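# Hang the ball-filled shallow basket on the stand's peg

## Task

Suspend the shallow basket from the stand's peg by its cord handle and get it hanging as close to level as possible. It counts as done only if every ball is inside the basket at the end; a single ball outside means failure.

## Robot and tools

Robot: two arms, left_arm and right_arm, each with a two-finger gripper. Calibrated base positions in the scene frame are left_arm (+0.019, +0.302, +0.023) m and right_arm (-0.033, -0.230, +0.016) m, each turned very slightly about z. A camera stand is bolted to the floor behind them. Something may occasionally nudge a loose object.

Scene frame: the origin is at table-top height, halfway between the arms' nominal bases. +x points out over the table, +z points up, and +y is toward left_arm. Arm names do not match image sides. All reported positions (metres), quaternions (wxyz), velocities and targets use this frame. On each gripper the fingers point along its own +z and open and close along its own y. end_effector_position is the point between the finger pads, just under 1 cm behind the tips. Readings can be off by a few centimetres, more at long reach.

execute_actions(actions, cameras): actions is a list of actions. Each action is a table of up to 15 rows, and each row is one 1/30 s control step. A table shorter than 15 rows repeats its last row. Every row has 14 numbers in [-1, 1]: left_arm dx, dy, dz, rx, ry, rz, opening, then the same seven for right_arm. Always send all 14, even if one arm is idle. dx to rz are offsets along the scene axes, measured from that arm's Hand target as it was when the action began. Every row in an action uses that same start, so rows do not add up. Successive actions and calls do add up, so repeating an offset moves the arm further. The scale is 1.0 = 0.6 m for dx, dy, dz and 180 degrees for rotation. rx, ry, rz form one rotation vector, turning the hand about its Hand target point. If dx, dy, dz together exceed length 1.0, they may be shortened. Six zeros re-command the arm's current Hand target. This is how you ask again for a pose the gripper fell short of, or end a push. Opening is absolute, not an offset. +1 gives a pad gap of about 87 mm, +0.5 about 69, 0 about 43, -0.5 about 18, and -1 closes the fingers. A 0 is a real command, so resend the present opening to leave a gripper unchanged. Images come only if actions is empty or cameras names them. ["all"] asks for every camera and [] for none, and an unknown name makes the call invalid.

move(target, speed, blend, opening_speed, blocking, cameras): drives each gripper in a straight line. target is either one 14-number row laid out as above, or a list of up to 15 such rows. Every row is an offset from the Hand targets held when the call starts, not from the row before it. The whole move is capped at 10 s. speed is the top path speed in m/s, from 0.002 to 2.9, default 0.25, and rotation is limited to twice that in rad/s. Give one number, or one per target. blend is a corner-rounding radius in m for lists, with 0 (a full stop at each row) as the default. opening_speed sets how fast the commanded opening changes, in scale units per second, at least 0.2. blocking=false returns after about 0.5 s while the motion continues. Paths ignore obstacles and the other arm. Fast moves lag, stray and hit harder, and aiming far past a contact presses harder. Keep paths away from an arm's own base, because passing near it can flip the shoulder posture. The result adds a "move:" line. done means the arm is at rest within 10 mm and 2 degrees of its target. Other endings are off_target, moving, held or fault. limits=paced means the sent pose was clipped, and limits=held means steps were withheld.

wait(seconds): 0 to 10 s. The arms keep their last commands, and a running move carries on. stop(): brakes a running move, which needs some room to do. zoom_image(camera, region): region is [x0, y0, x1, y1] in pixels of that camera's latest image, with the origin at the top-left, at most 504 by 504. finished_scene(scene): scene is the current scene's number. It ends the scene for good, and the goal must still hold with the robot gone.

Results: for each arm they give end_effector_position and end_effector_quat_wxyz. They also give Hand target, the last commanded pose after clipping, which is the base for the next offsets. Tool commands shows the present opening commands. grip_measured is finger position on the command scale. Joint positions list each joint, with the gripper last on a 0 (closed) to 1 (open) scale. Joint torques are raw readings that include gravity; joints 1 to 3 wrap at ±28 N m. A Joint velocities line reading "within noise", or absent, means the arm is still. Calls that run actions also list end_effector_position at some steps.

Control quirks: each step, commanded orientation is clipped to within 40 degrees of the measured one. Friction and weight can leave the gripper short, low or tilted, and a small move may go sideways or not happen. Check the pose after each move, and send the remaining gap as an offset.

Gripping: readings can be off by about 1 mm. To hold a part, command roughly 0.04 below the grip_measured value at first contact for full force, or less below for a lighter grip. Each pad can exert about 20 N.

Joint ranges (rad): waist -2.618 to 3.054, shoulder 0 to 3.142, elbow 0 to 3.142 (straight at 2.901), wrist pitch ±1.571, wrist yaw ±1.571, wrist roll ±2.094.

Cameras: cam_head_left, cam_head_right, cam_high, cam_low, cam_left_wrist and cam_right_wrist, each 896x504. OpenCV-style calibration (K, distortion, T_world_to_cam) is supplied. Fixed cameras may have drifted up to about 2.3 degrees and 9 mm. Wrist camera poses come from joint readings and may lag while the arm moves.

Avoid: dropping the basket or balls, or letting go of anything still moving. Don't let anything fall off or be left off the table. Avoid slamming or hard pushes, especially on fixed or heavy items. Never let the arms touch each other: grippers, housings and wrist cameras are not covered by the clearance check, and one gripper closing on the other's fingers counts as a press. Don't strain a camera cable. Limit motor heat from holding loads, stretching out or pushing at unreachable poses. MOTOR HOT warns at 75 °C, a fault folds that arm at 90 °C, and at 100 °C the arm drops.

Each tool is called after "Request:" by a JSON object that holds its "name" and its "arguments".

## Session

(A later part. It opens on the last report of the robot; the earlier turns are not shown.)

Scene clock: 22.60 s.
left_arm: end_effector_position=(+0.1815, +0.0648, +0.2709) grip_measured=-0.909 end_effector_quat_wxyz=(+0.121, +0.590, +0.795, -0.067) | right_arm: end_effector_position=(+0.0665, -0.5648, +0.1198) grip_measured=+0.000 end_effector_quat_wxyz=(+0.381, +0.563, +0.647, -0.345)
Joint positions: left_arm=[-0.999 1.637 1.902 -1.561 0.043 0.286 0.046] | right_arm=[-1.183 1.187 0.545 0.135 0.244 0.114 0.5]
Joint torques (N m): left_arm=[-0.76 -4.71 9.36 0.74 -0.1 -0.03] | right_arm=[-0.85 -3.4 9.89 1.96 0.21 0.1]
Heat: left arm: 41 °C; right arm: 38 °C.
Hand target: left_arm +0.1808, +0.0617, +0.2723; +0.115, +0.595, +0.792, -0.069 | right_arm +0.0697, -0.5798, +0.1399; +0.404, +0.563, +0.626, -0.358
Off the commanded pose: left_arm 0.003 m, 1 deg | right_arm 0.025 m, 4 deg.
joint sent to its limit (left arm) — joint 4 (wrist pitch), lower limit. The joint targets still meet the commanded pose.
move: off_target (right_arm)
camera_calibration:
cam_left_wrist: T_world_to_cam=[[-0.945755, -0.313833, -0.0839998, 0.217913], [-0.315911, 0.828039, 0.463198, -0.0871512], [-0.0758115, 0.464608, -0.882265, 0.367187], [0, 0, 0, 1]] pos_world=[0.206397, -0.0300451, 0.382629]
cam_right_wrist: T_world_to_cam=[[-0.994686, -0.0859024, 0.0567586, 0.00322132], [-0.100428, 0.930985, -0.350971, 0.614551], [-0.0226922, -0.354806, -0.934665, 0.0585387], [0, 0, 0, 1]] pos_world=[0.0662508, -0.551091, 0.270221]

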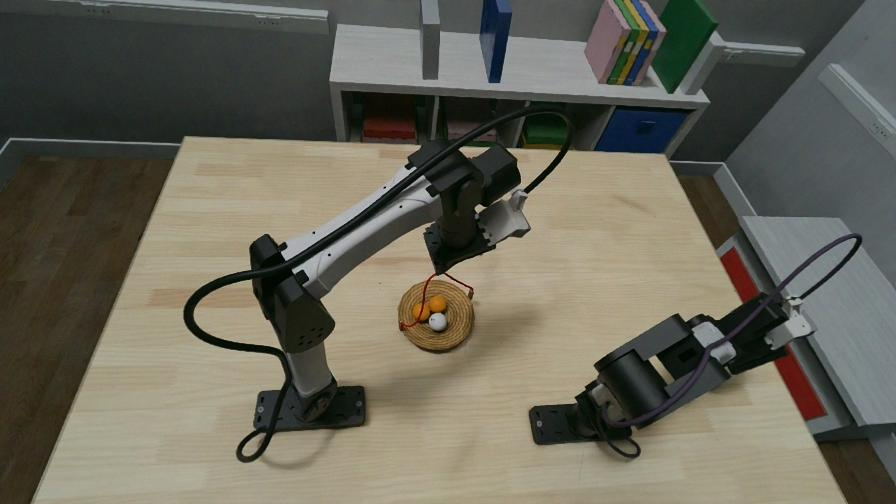

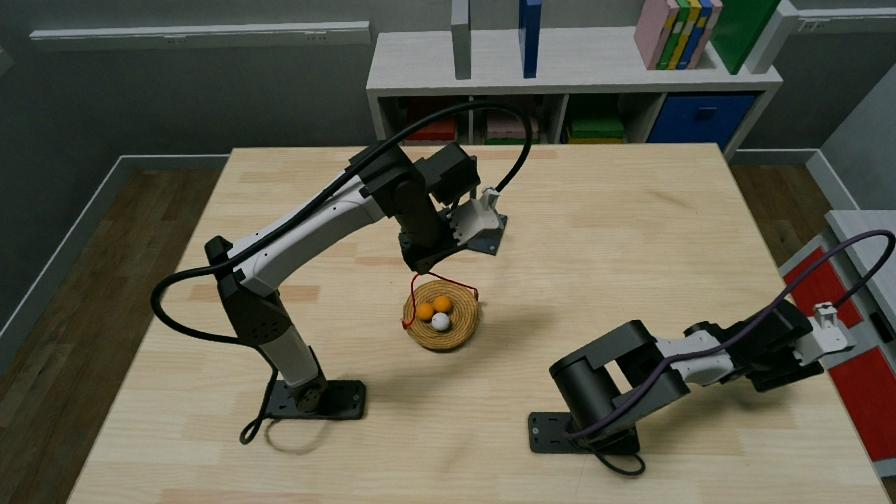

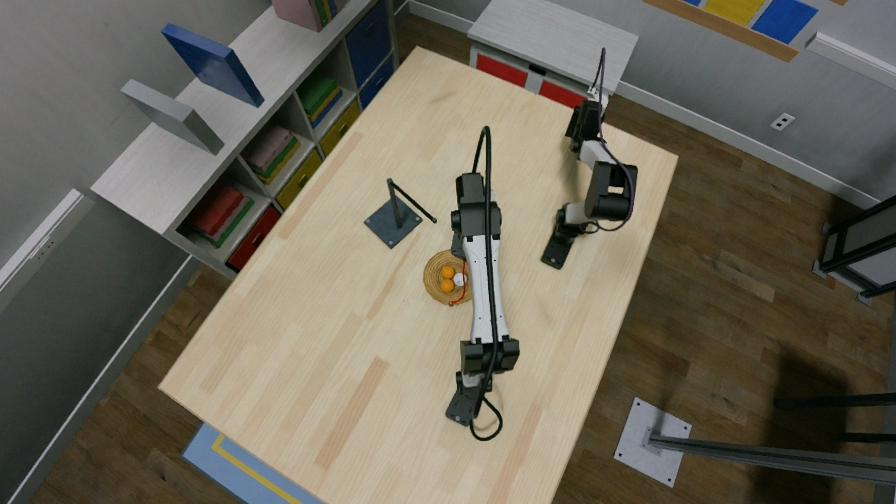

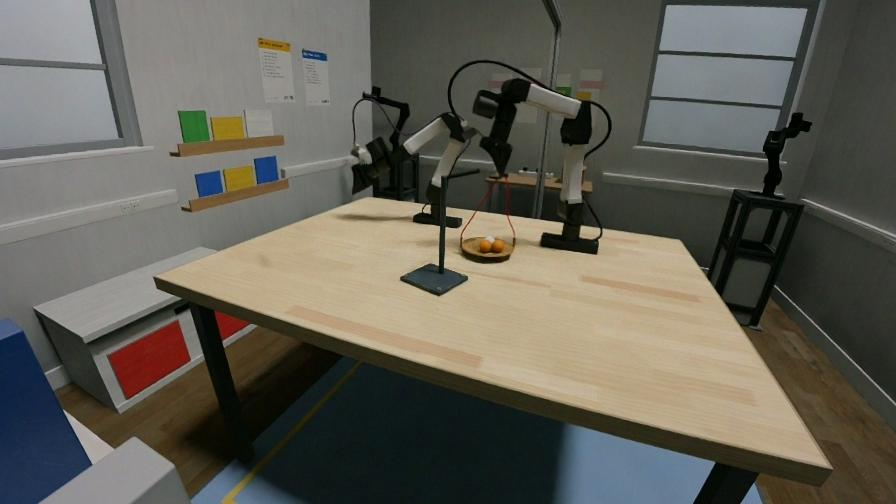

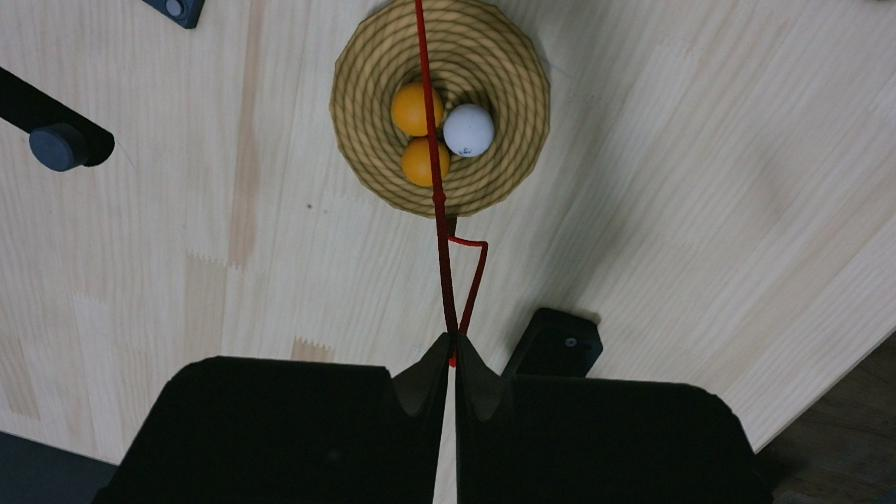

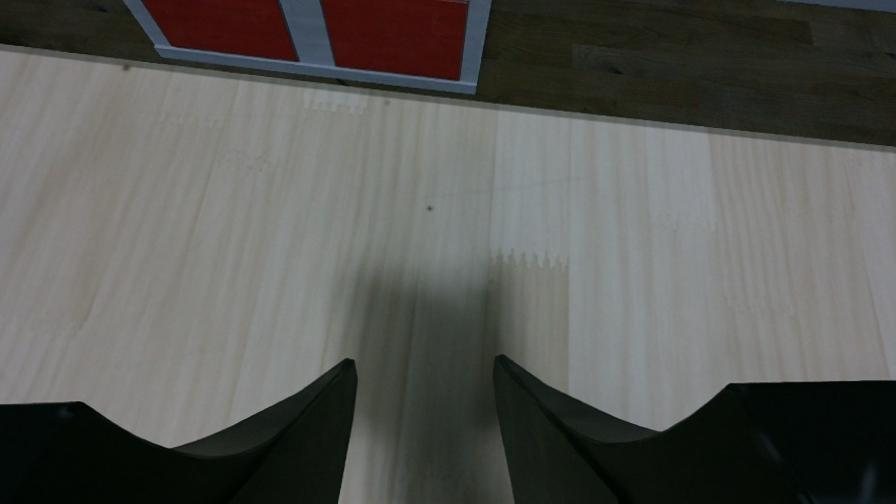

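Request:
{"name": "move", "arguments": {"target": [0.035,0.015,0.09,0,0,0,-1,0,0,0,0,0,0,0], "speed": 0.05, "cameras": ["cam_low","cam_head_right","cam_high","cam_left_wrist"]}}

Request:
{"name": "zoom_image", "arguments": {"camera": "cam_low", "region": [400, 100, 580, 300]}}

Request:
{"name": "zoom_image", "arguments": {"camera": "cam_head_right", "region": [360, 200, 520, 360]}}

Scene clock: 24.40 s.
left_arm: end_effector_position=(+0.2021, +0.0676, +0.3107) grip_measured=-0.909 end_effector_quat_wxyz=(+0.192, +0.582, +0.786, -0.085) | right_arm: end_effector_position=(+0.0665, -0.5648, +0.1198) grip_measured=+0.000 end_effector_quat_wxyz=(+0.381, +0.563, +0.647, -0.345)
Joint positions: left_arm=[-0.938 1.617 2.038 -1.572 0.053 0.34 0.046] | right_arm=[-1.183 1.187 0.545 0.135 0.244 0.114 0.5]
Joint torques (N m): left_arm=[0.36 -8.1 9.36 1.09 -0.06 0.04] | right_arm=[-0.79 -3.34 9.89 1.99 0.21 0.11]
Heat: left arm: 41 °C; right arm: 39 °C.
Hand target: left_arm +0.2018, +0.0707, +0.3264; +0.116, +0.595, +0.792, -0.069 | right_arm +0.0697, -0.5798, +0.1399; +0.404, +0.563, +0.626, -0.358
Off the commanded pose: left_arm 0.016 m, 9 deg | right_arm 0.025 m, 4 deg.
joint sent to its limit (left arm) — joint 4 (wrist pitch), lower limit. The joint targets are off in orientation, not in position.
move: off_target (left_arm, right_arm)
camera_calibration:
cam_left_wrist: T_world_to_cam=[[-0.933219, -0.333387, -0.133997, 0.255912], [-0.35927, 0.871193, 0.334585, -0.0556789], [0.00519047, 0.360383, -0.93279, 0.408985], [0, 0, 0, 1]] pos_world=[0.216695, -0.0135666, 0.434418]
Images, in order (width x height): cam_head_right 896x504, cam_high 896x504, cam_low 896x504, cam_left_wrist 896x504.

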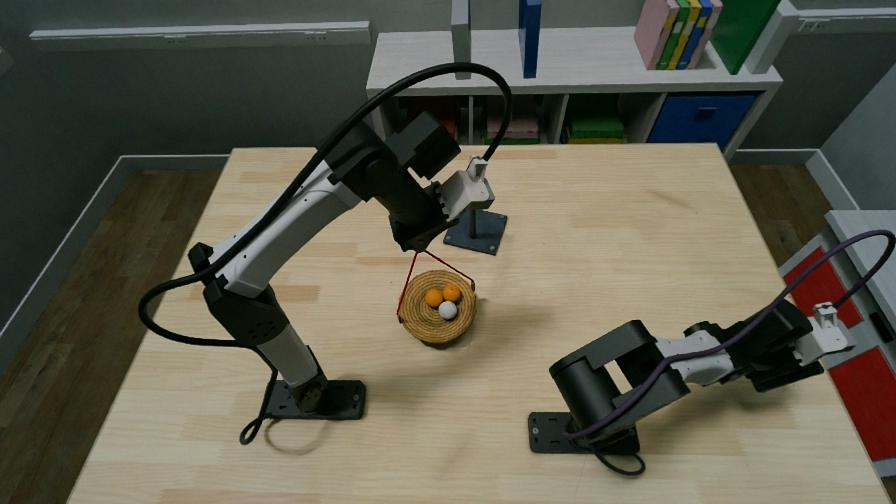

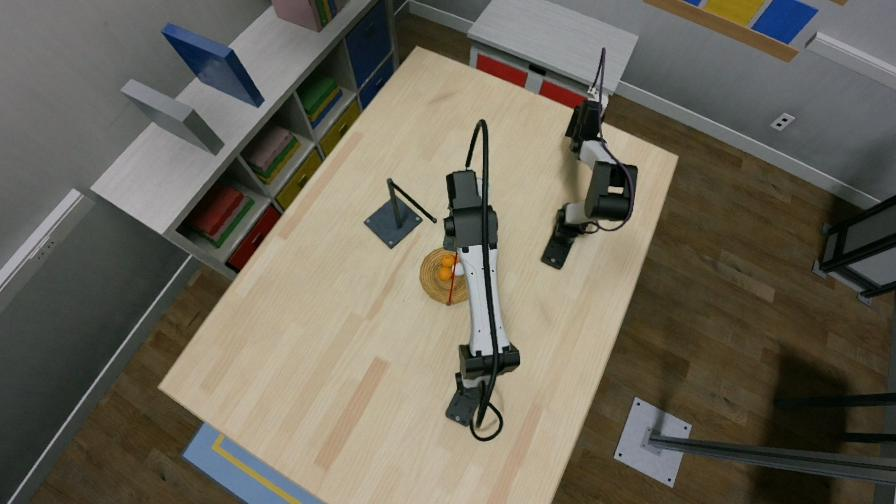

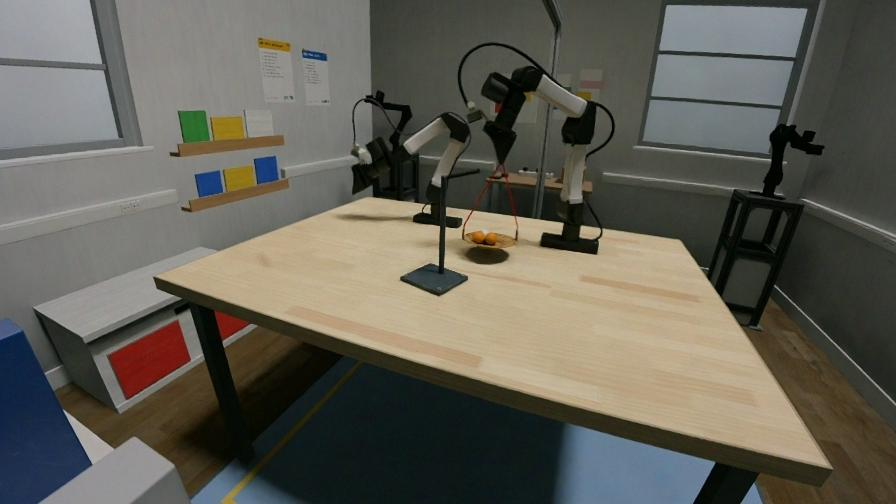

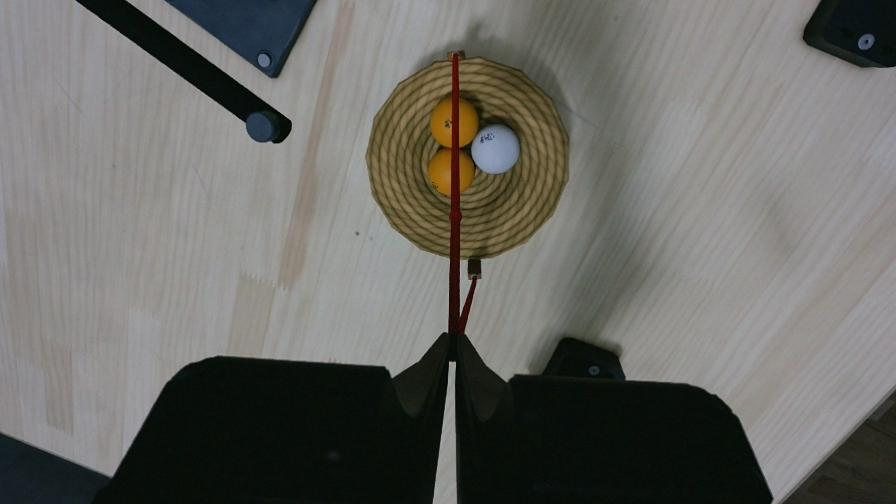

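Scaled by 2.520 from the camera's 896x504 image, which has a finer 1280x720 frame.

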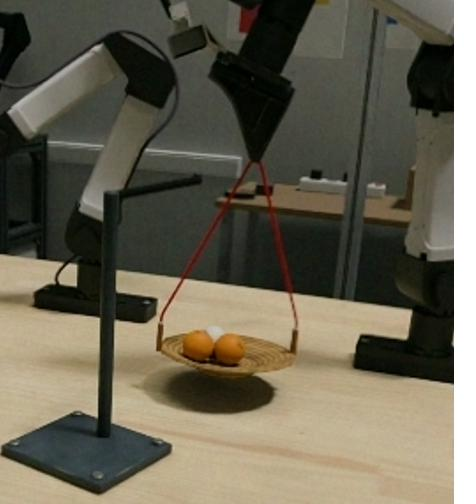

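Scaled by 3.150 from the camera's 896x504 image, which has a finer 1280x720 frame.

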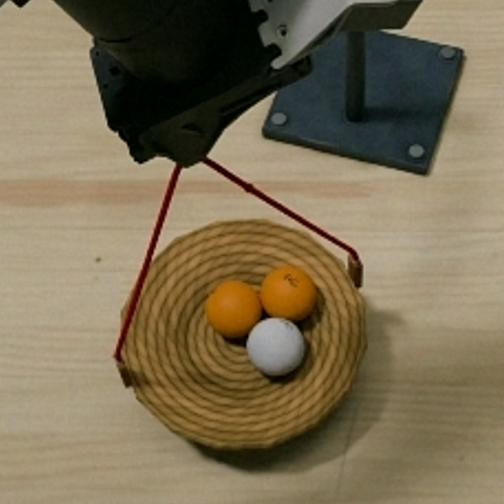

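Request:
{"name": "move", "arguments": {"target": [[0.0,0,0.06,-0.113,0.002,-0.209,-1,0,0,0,0,0,0,0],[0.055,-0.041,0.07,-0.113,0.002,-0.209,-1,0,0,0,0,0,0,0]], "speed": 0.08, "blend": 0.01, "cameras": ["all"]}}

Request:
{"name": "zoom_image", "arguments": {"camera": "cam_low", "region": [400, 100, 580, 300]}}

Scene clock: 32.20 s.
left_arm: end_effector_position=(+0.2307, +0.0492, +0.3606) grip_measured=-0.909 end_effector_quat_wxyz=(+0.298, +0.747, +0.553, -0.217) | right_arm: end_effector_position=(+0.0665, -0.5648, +0.1198) grip_measured=+0.000 end_effector_quat_wxyz=(+0.381, +0.563, +0.647, -0.345)
Joint positions: left_arm=[-0.698 1.648 2.198 -1.58 0.557 1.025 0.046] | right_arm=[-1.183 1.187 0.545 0.135 0.244 0.114 0.5]
Joint torques (N m): left_arm=[0.47 -4.59 8.9 1.28 0.35 0.1] | right_arm=[-0.7 -3.33 9.85 1.99 0.2 0.11]
Heat: left arm: 42 °C; right arm: 40 °C.
Hand target: left_arm +0.2348, +0.0461, +0.3682; +0.186, +0.788, +0.535, -0.240 | right_arm +0.0697, -0.5798, +0.1399; +0.404, +0.563, +0.626, -0.358
Off the commanded pose: left_arm 0.009 m, 14 deg | right_arm 0.025 m, 4 deg.
joint read past its limit (left arm) — joint 4 (wrist pitch), lower limit.
joint sent to its limit (left arm) — joint 4 (wrist pitch), lower limit. The joint targets are off in orientation, not in position.
move: off_target (left_arm, right_arm)
camera_calibration:
cam_left_wrist: T_world_to_cam=[[-0.956531, 0.169483, -0.237325, 0.301008], [0.169841, 0.985287, 0.0190921, -0.0599516], [0.237069, -0.0220452, -0.971243, 0.441187], [0, 0, 0, 1]] pos_world=[0.193514, 0.0177799, 0.501081]
cam_right_wrist: T_world_to_cam=[[-0.994686, -0.0859024, 0.0567586, 0.00322132], [-0.100428, 0.930985, -0.350971, 0.614551], [-0.0226922, -0.354806, -0.934665, 0.0585387], [0, 0, 0, 1]] pos_world=[0.0662508, -0.551091, 0.270221]

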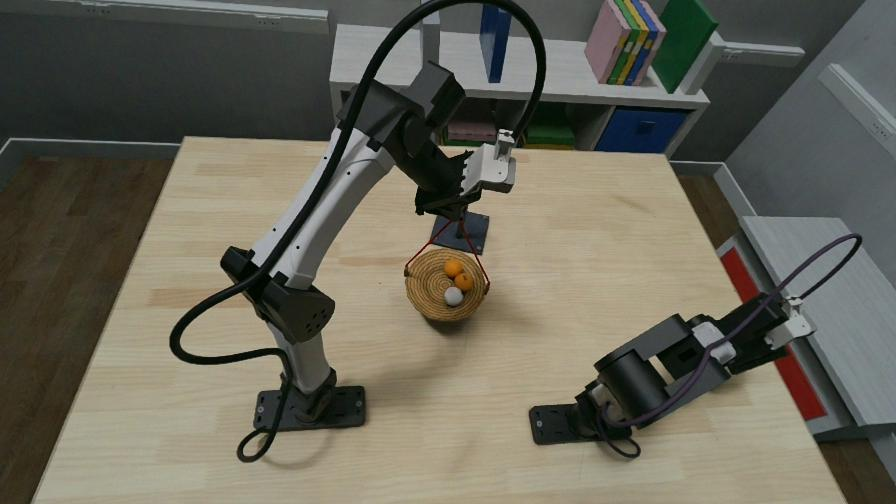

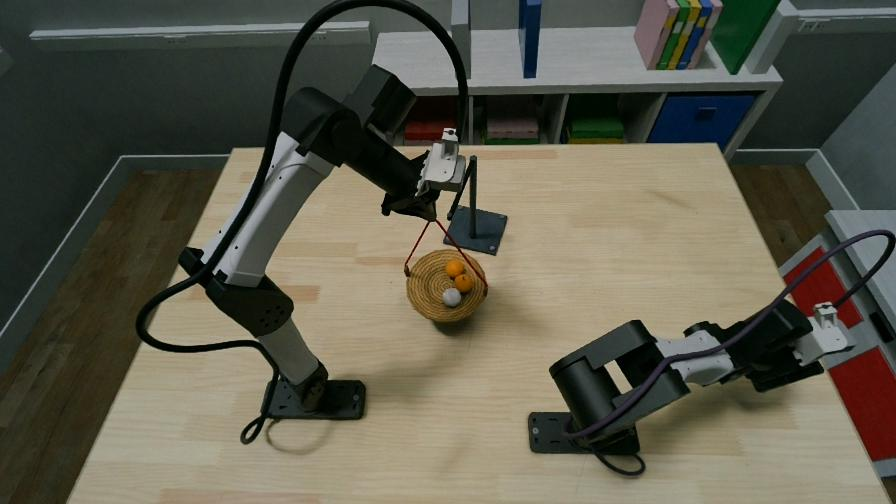

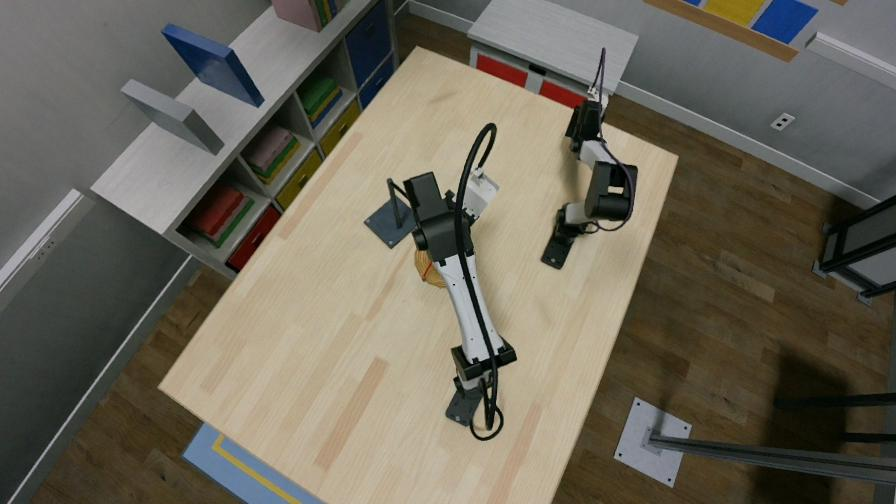

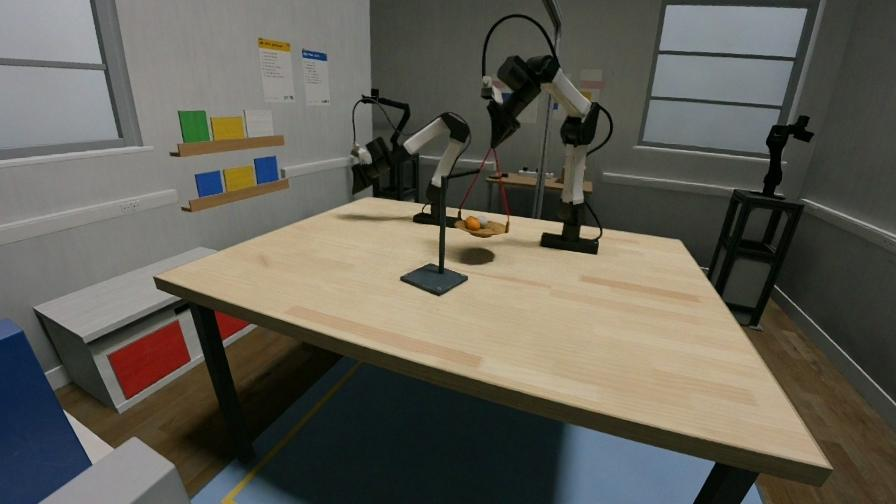

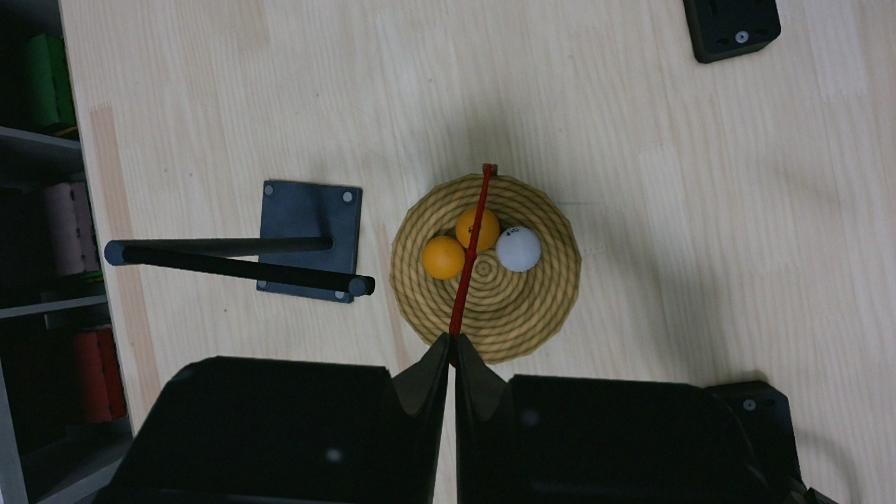

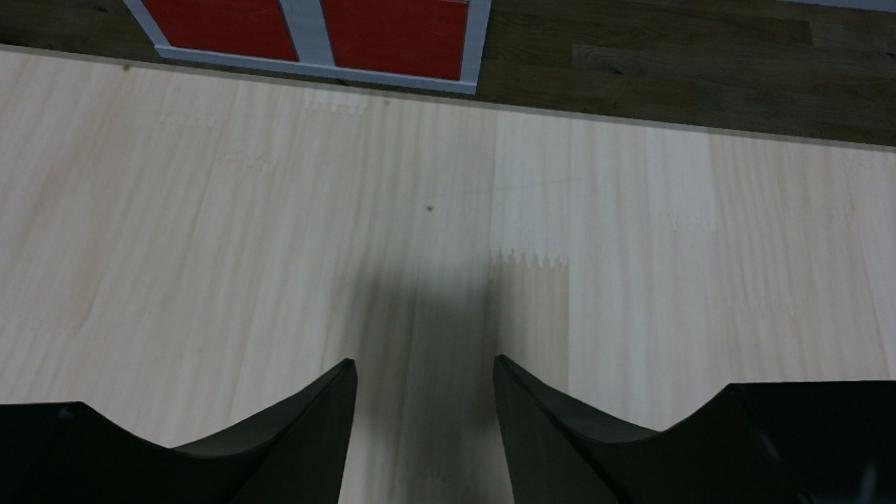

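Scaled by 2.520 from the camera's 896x504 image, which has a finer 1280x720 frame.

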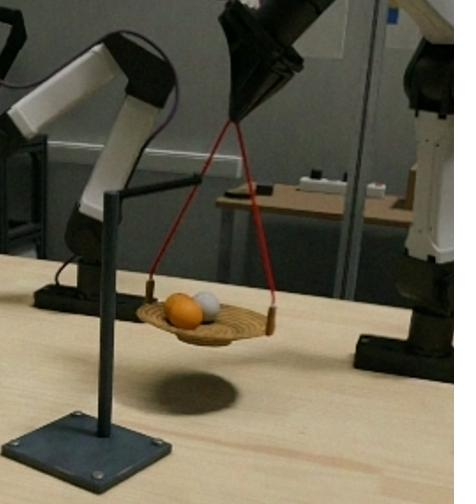

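Request:
{"name": "move", "arguments": {"target": [0.183,-0.056,0,0,0,0,-1,0,0,0,0,0,0,0], "speed": 0.06, "cameras": ["all"]}}

Request:
{"name": "zoom_image", "arguments": {"camera": "cam_low", "region": [380, 100, 560, 300]}}

Request:
{"name": "zoom_image", "arguments": {"camera": "cam_head_right", "region": [400, 140, 560, 300]}}

Scene clock: 35.30 s.
left_arm: end_effector_position=(+0.3387, +0.0151, +0.3637) grip_measured=-0.909 end_effector_quat_wxyz=(+0.361, +0.728, +0.546, -0.206) | right_arm: end_effector_position=(+0.0665, -0.5648, +0.1198) grip_measured=+0.000 end_effector_quat_wxyz=(+0.381, +0.563, +0.647, -0.345)
Joint positions: left_arm=[-0.576 2.037 2.68 -1.583 0.626 1.083 0.046] | right_arm=[-1.183 1.187 0.545 0.135 0.244 0.114 0.5]
Joint torques (N m): left_arm=[0.36 -7.04 8.53 1.38 0.35 0.08] | right_arm=[-0.81 -3.38 9.76 1.98 0.22 0.11]
Heat: left arm: 42 °C; right arm: 40 °C.
Hand target: left_arm +0.3446, +0.0124, +0.3684; +0.187, +0.788, +0.535, -0.240 | right_arm +0.0697, -0.5798, +0.1399; +0.404, +0.563, +0.626, -0.358
Off the commanded pose: left_arm 0.008 m, 22 deg | right_arm 0.025 m, 4 deg.
joint read past its limit (left arm) — joint 4 (wrist pitch), lower limit.
joint sent to its limit (left arm) — joint 4 (wrist pitch), lower limit. The joint targets are off in orientation, not in position.
move: off_target (left_arm, right_arm)
camera_calibration:
cam_left_wrist: T_world_to_cam=[[-0.939448, 0.100397, -0.327656, 0.439036], [0.128095, 0.989693, -0.0640207, -0.000450671], [0.317852, -0.102115, -0.942625, 0.381307], [0, 0, 0, 1]] pos_world=[0.29131, -0.00469452, 0.503253]
cam_right_wrist: T_world_to_cam=[[-0.994686, -0.0859024, 0.0567586, 0.00322132], [-0.100428, 0.930985, -0.350971, 0.614551], [-0.0226922, -0.354806, -0.934665, 0.0585387], [0, 0, 0, 1]] pos_world=[0.0662508, -0.551091, 0.270221]

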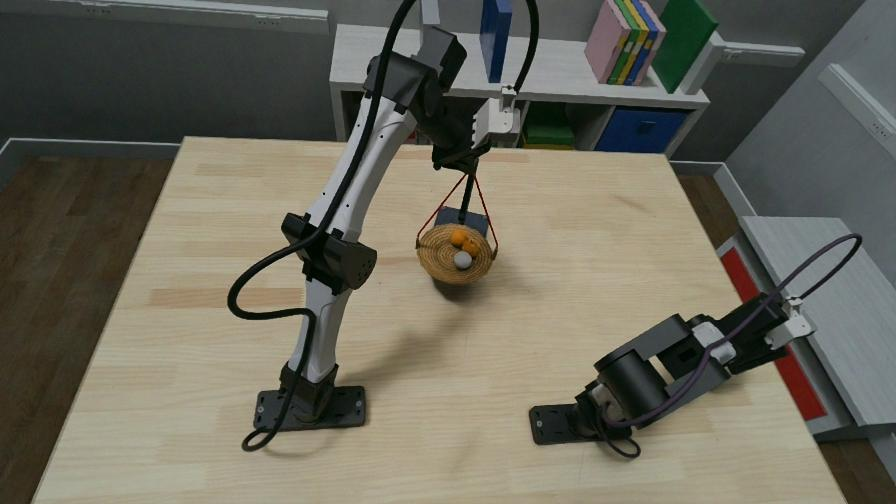

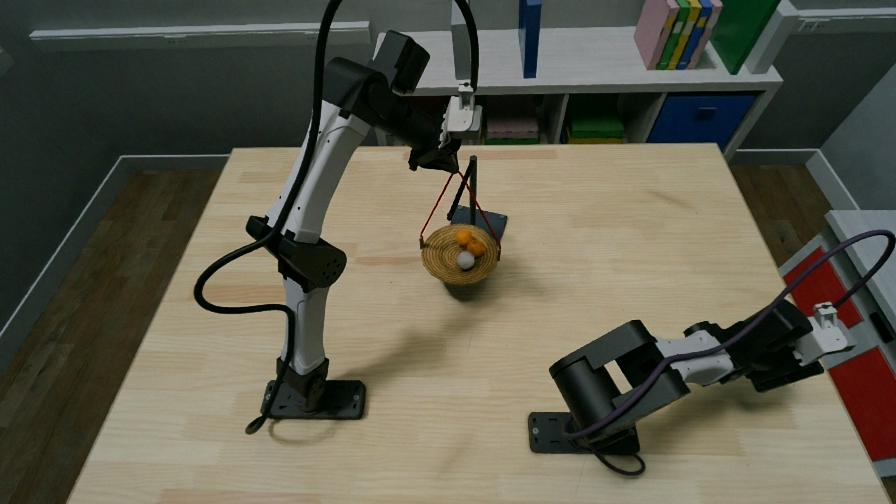

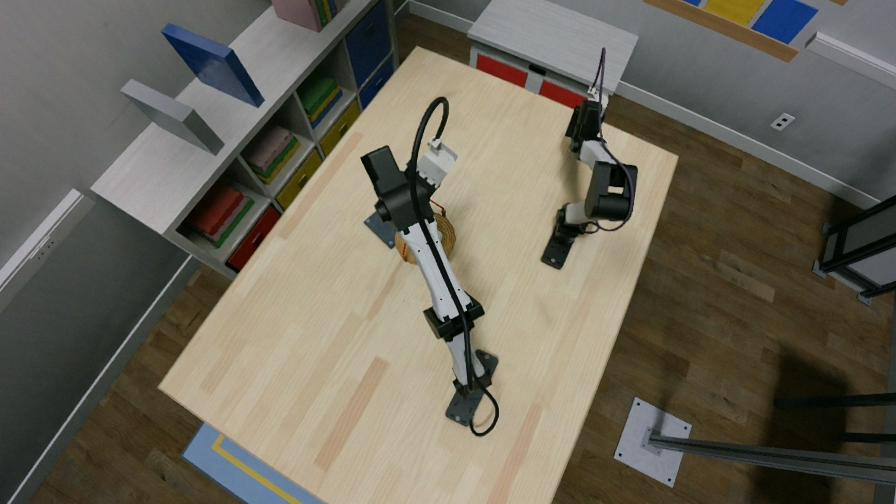

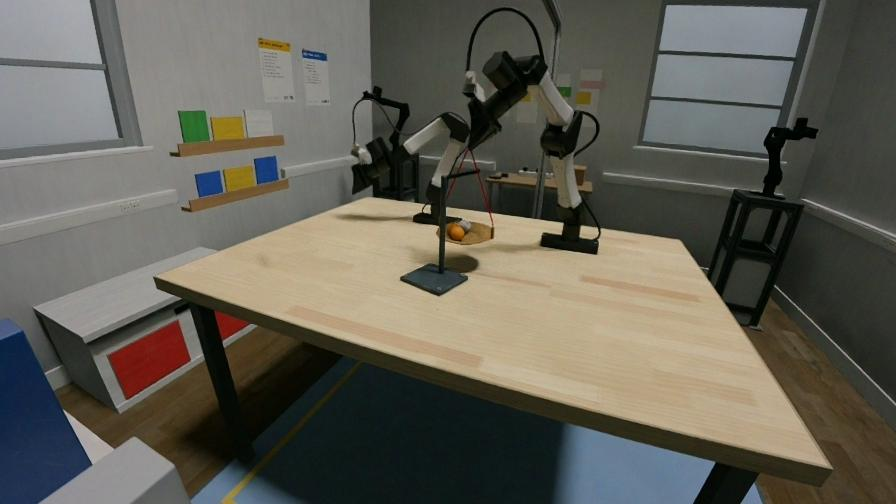

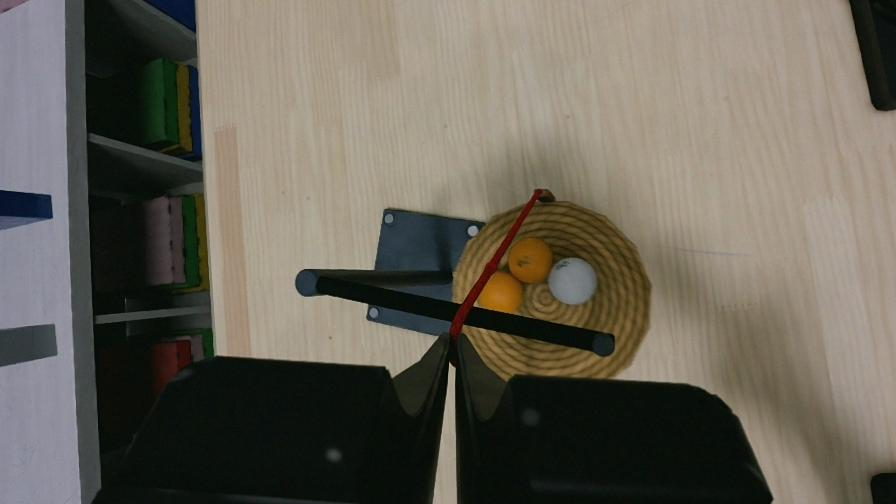

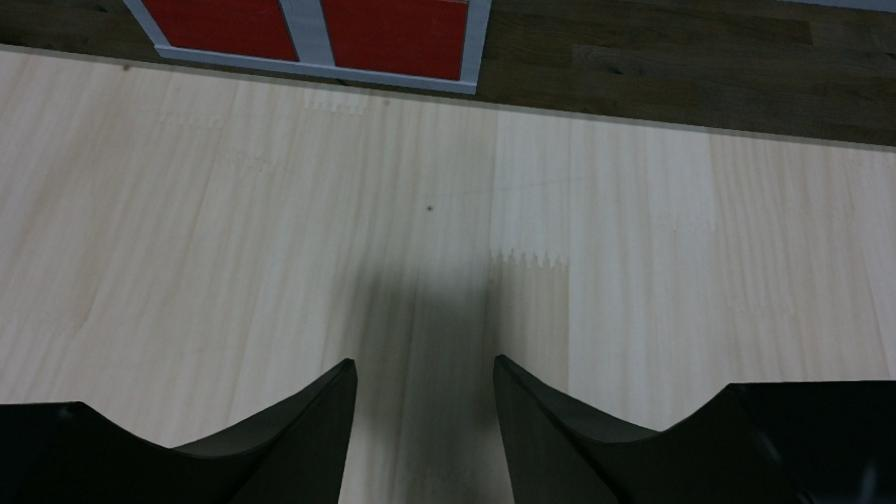

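Scaled by 2.520 from the camera's 896x504 image, which has a finer 1280x720 frame.

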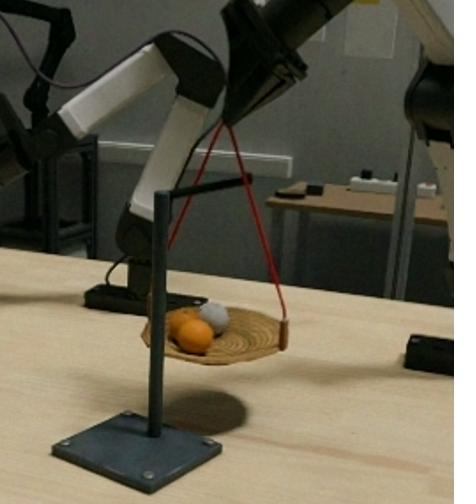

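Scaled by 3.150 from the camera's 896x504 image, which has a finer 1280x720 frame.

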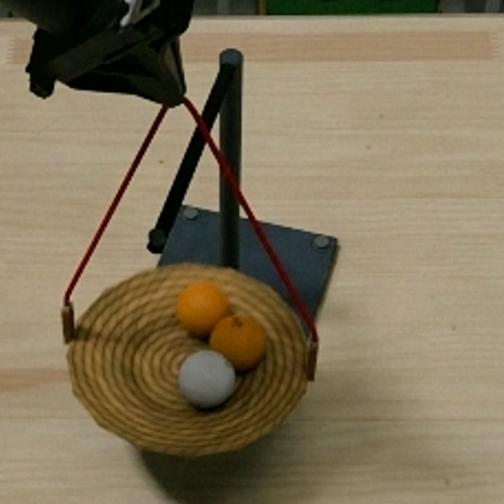

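Request:
{"name": "move", "arguments": {"target": [0,0,-0.108,0,0,0,-1,0,0,0,0,0,0,0], "speed": 0.05, "cameras": ["cam_low","cam_head_right","cam_left_wrist"]}}

Request:
{"name": "zoom_image", "arguments": {"camera": "cam_low", "region": [380, 100, 560, 300]}}

Request:
{"name": "zoom_image", "arguments": {"camera": "cam_head_right", "region": [400, 140, 560, 300]}}

Scene clock: 39.80 s.
left_arm: end_effector_position=(+0.3416, +0.0178, +0.3111) grip_measured=-0.909 end_effector_quat_wxyz=(+0.292, +0.753, +0.549, -0.215) | right_arm: end_effector_position=(+0.0665, -0.5648, +0.1198) grip_measured=+0.000 end_effector_quat_wxyz=(+0.381, +0.563, +0.647, -0.345)
Joint positions: left_arm=[-0.576 2.05 2.513 -1.583 0.611 1.177 0.046] | right_arm=[-1.183 1.187 0.545 0.135 0.244 0.114 0.5]
Joint torques (N m): left_arm=[-1.13 -7.46 5.83 1.16 0.18 0.11] | right_arm=[-0.83 -3.43 9.85 1.98 0.18 0.07]
Heat: left arm: 42 °C; right arm: 41 °C.
Hand target: left_arm +0.3446, +0.0124, +0.3035; +0.186, +0.788, +0.535, -0.240 | right_arm +0.0697, -0.5798, +0.1399; +0.404, +0.563, +0.626, -0.358
Off the commanded pose: left_arm 0.010 m, 13 deg | right_arm 0.025 m, 4 deg.
joint read past its limit (left arm) — joint 4 (wrist pitch), lower limit.
joint sent to its limit (left arm) — joint 4 (wrist pitch), lower limit. The joint targets are off in orientation, not in position.
move: off_target (left_arm, right_arm)
camera_calibration:
cam_left_wrist: T_world_to_cam=[[-0.95339, 0.186445, -0.237246, 0.399276], [0.183876, 0.982392, 0.0331156, -0.0560169], [0.239243, -0.0120517, -0.970885, 0.365127], [0, 0, 0, 1]] pos_world=[0.303612, -0.0150119, 0.451078]
Images, in order (width x height): cam_head_right 896x504, cam_low 896x504, cam_left_wrist 896x504.

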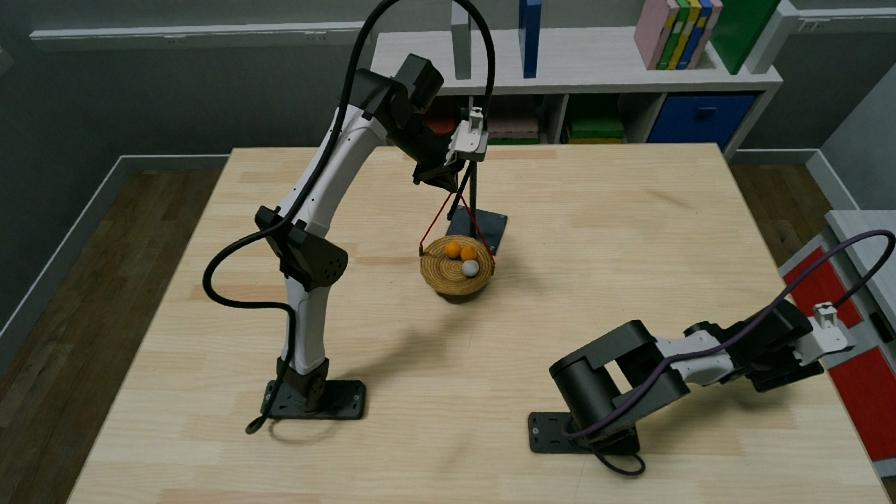

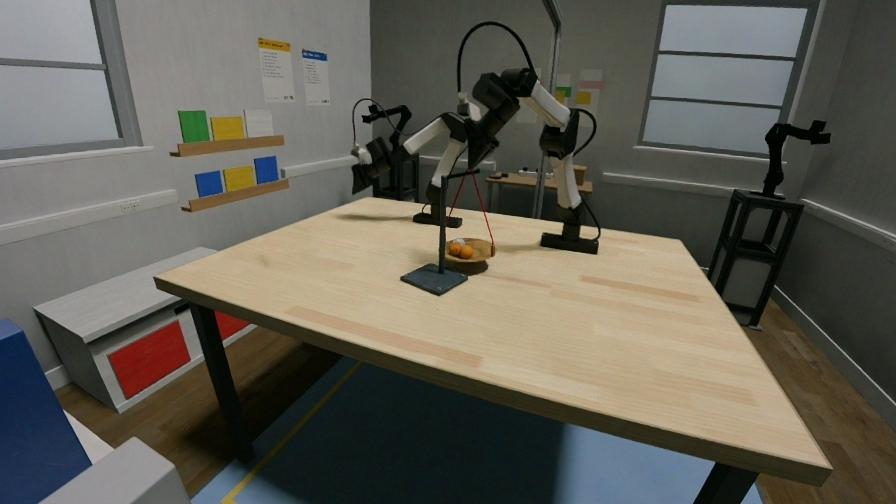

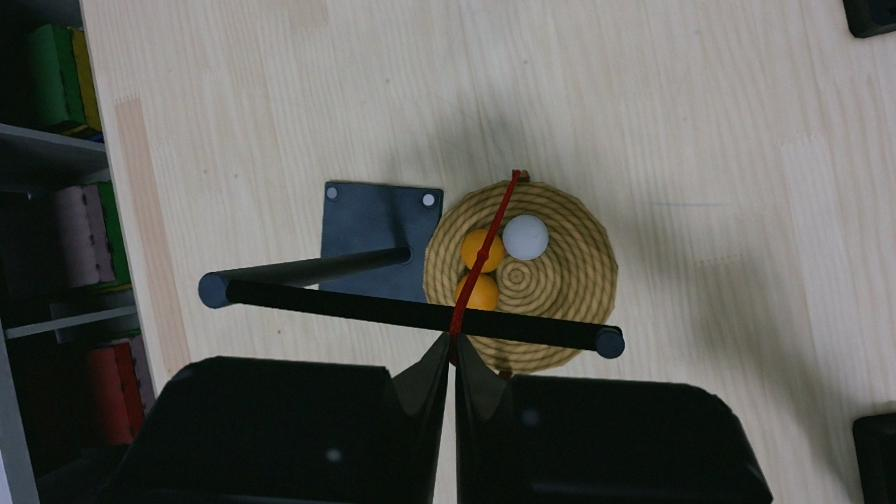

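Scaled by 2.520 from the camera's 896x504 image, which has a finer 1280x720 frame.

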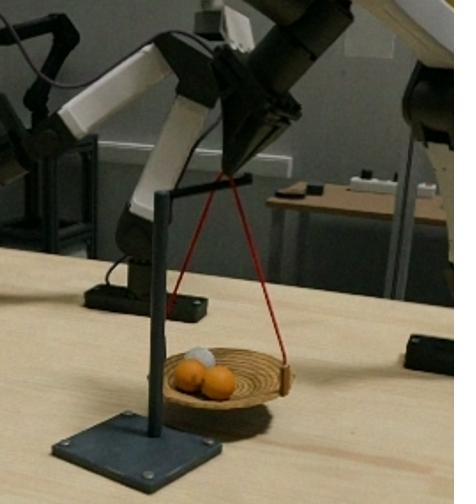

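Scaled by 3.150 from the camera's 896x504 image, which has a finer 1280x720 frame.

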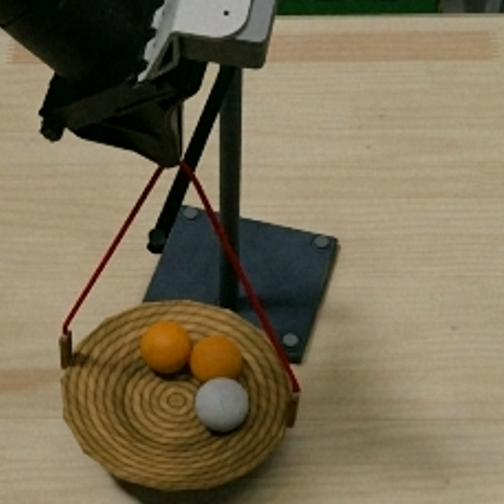

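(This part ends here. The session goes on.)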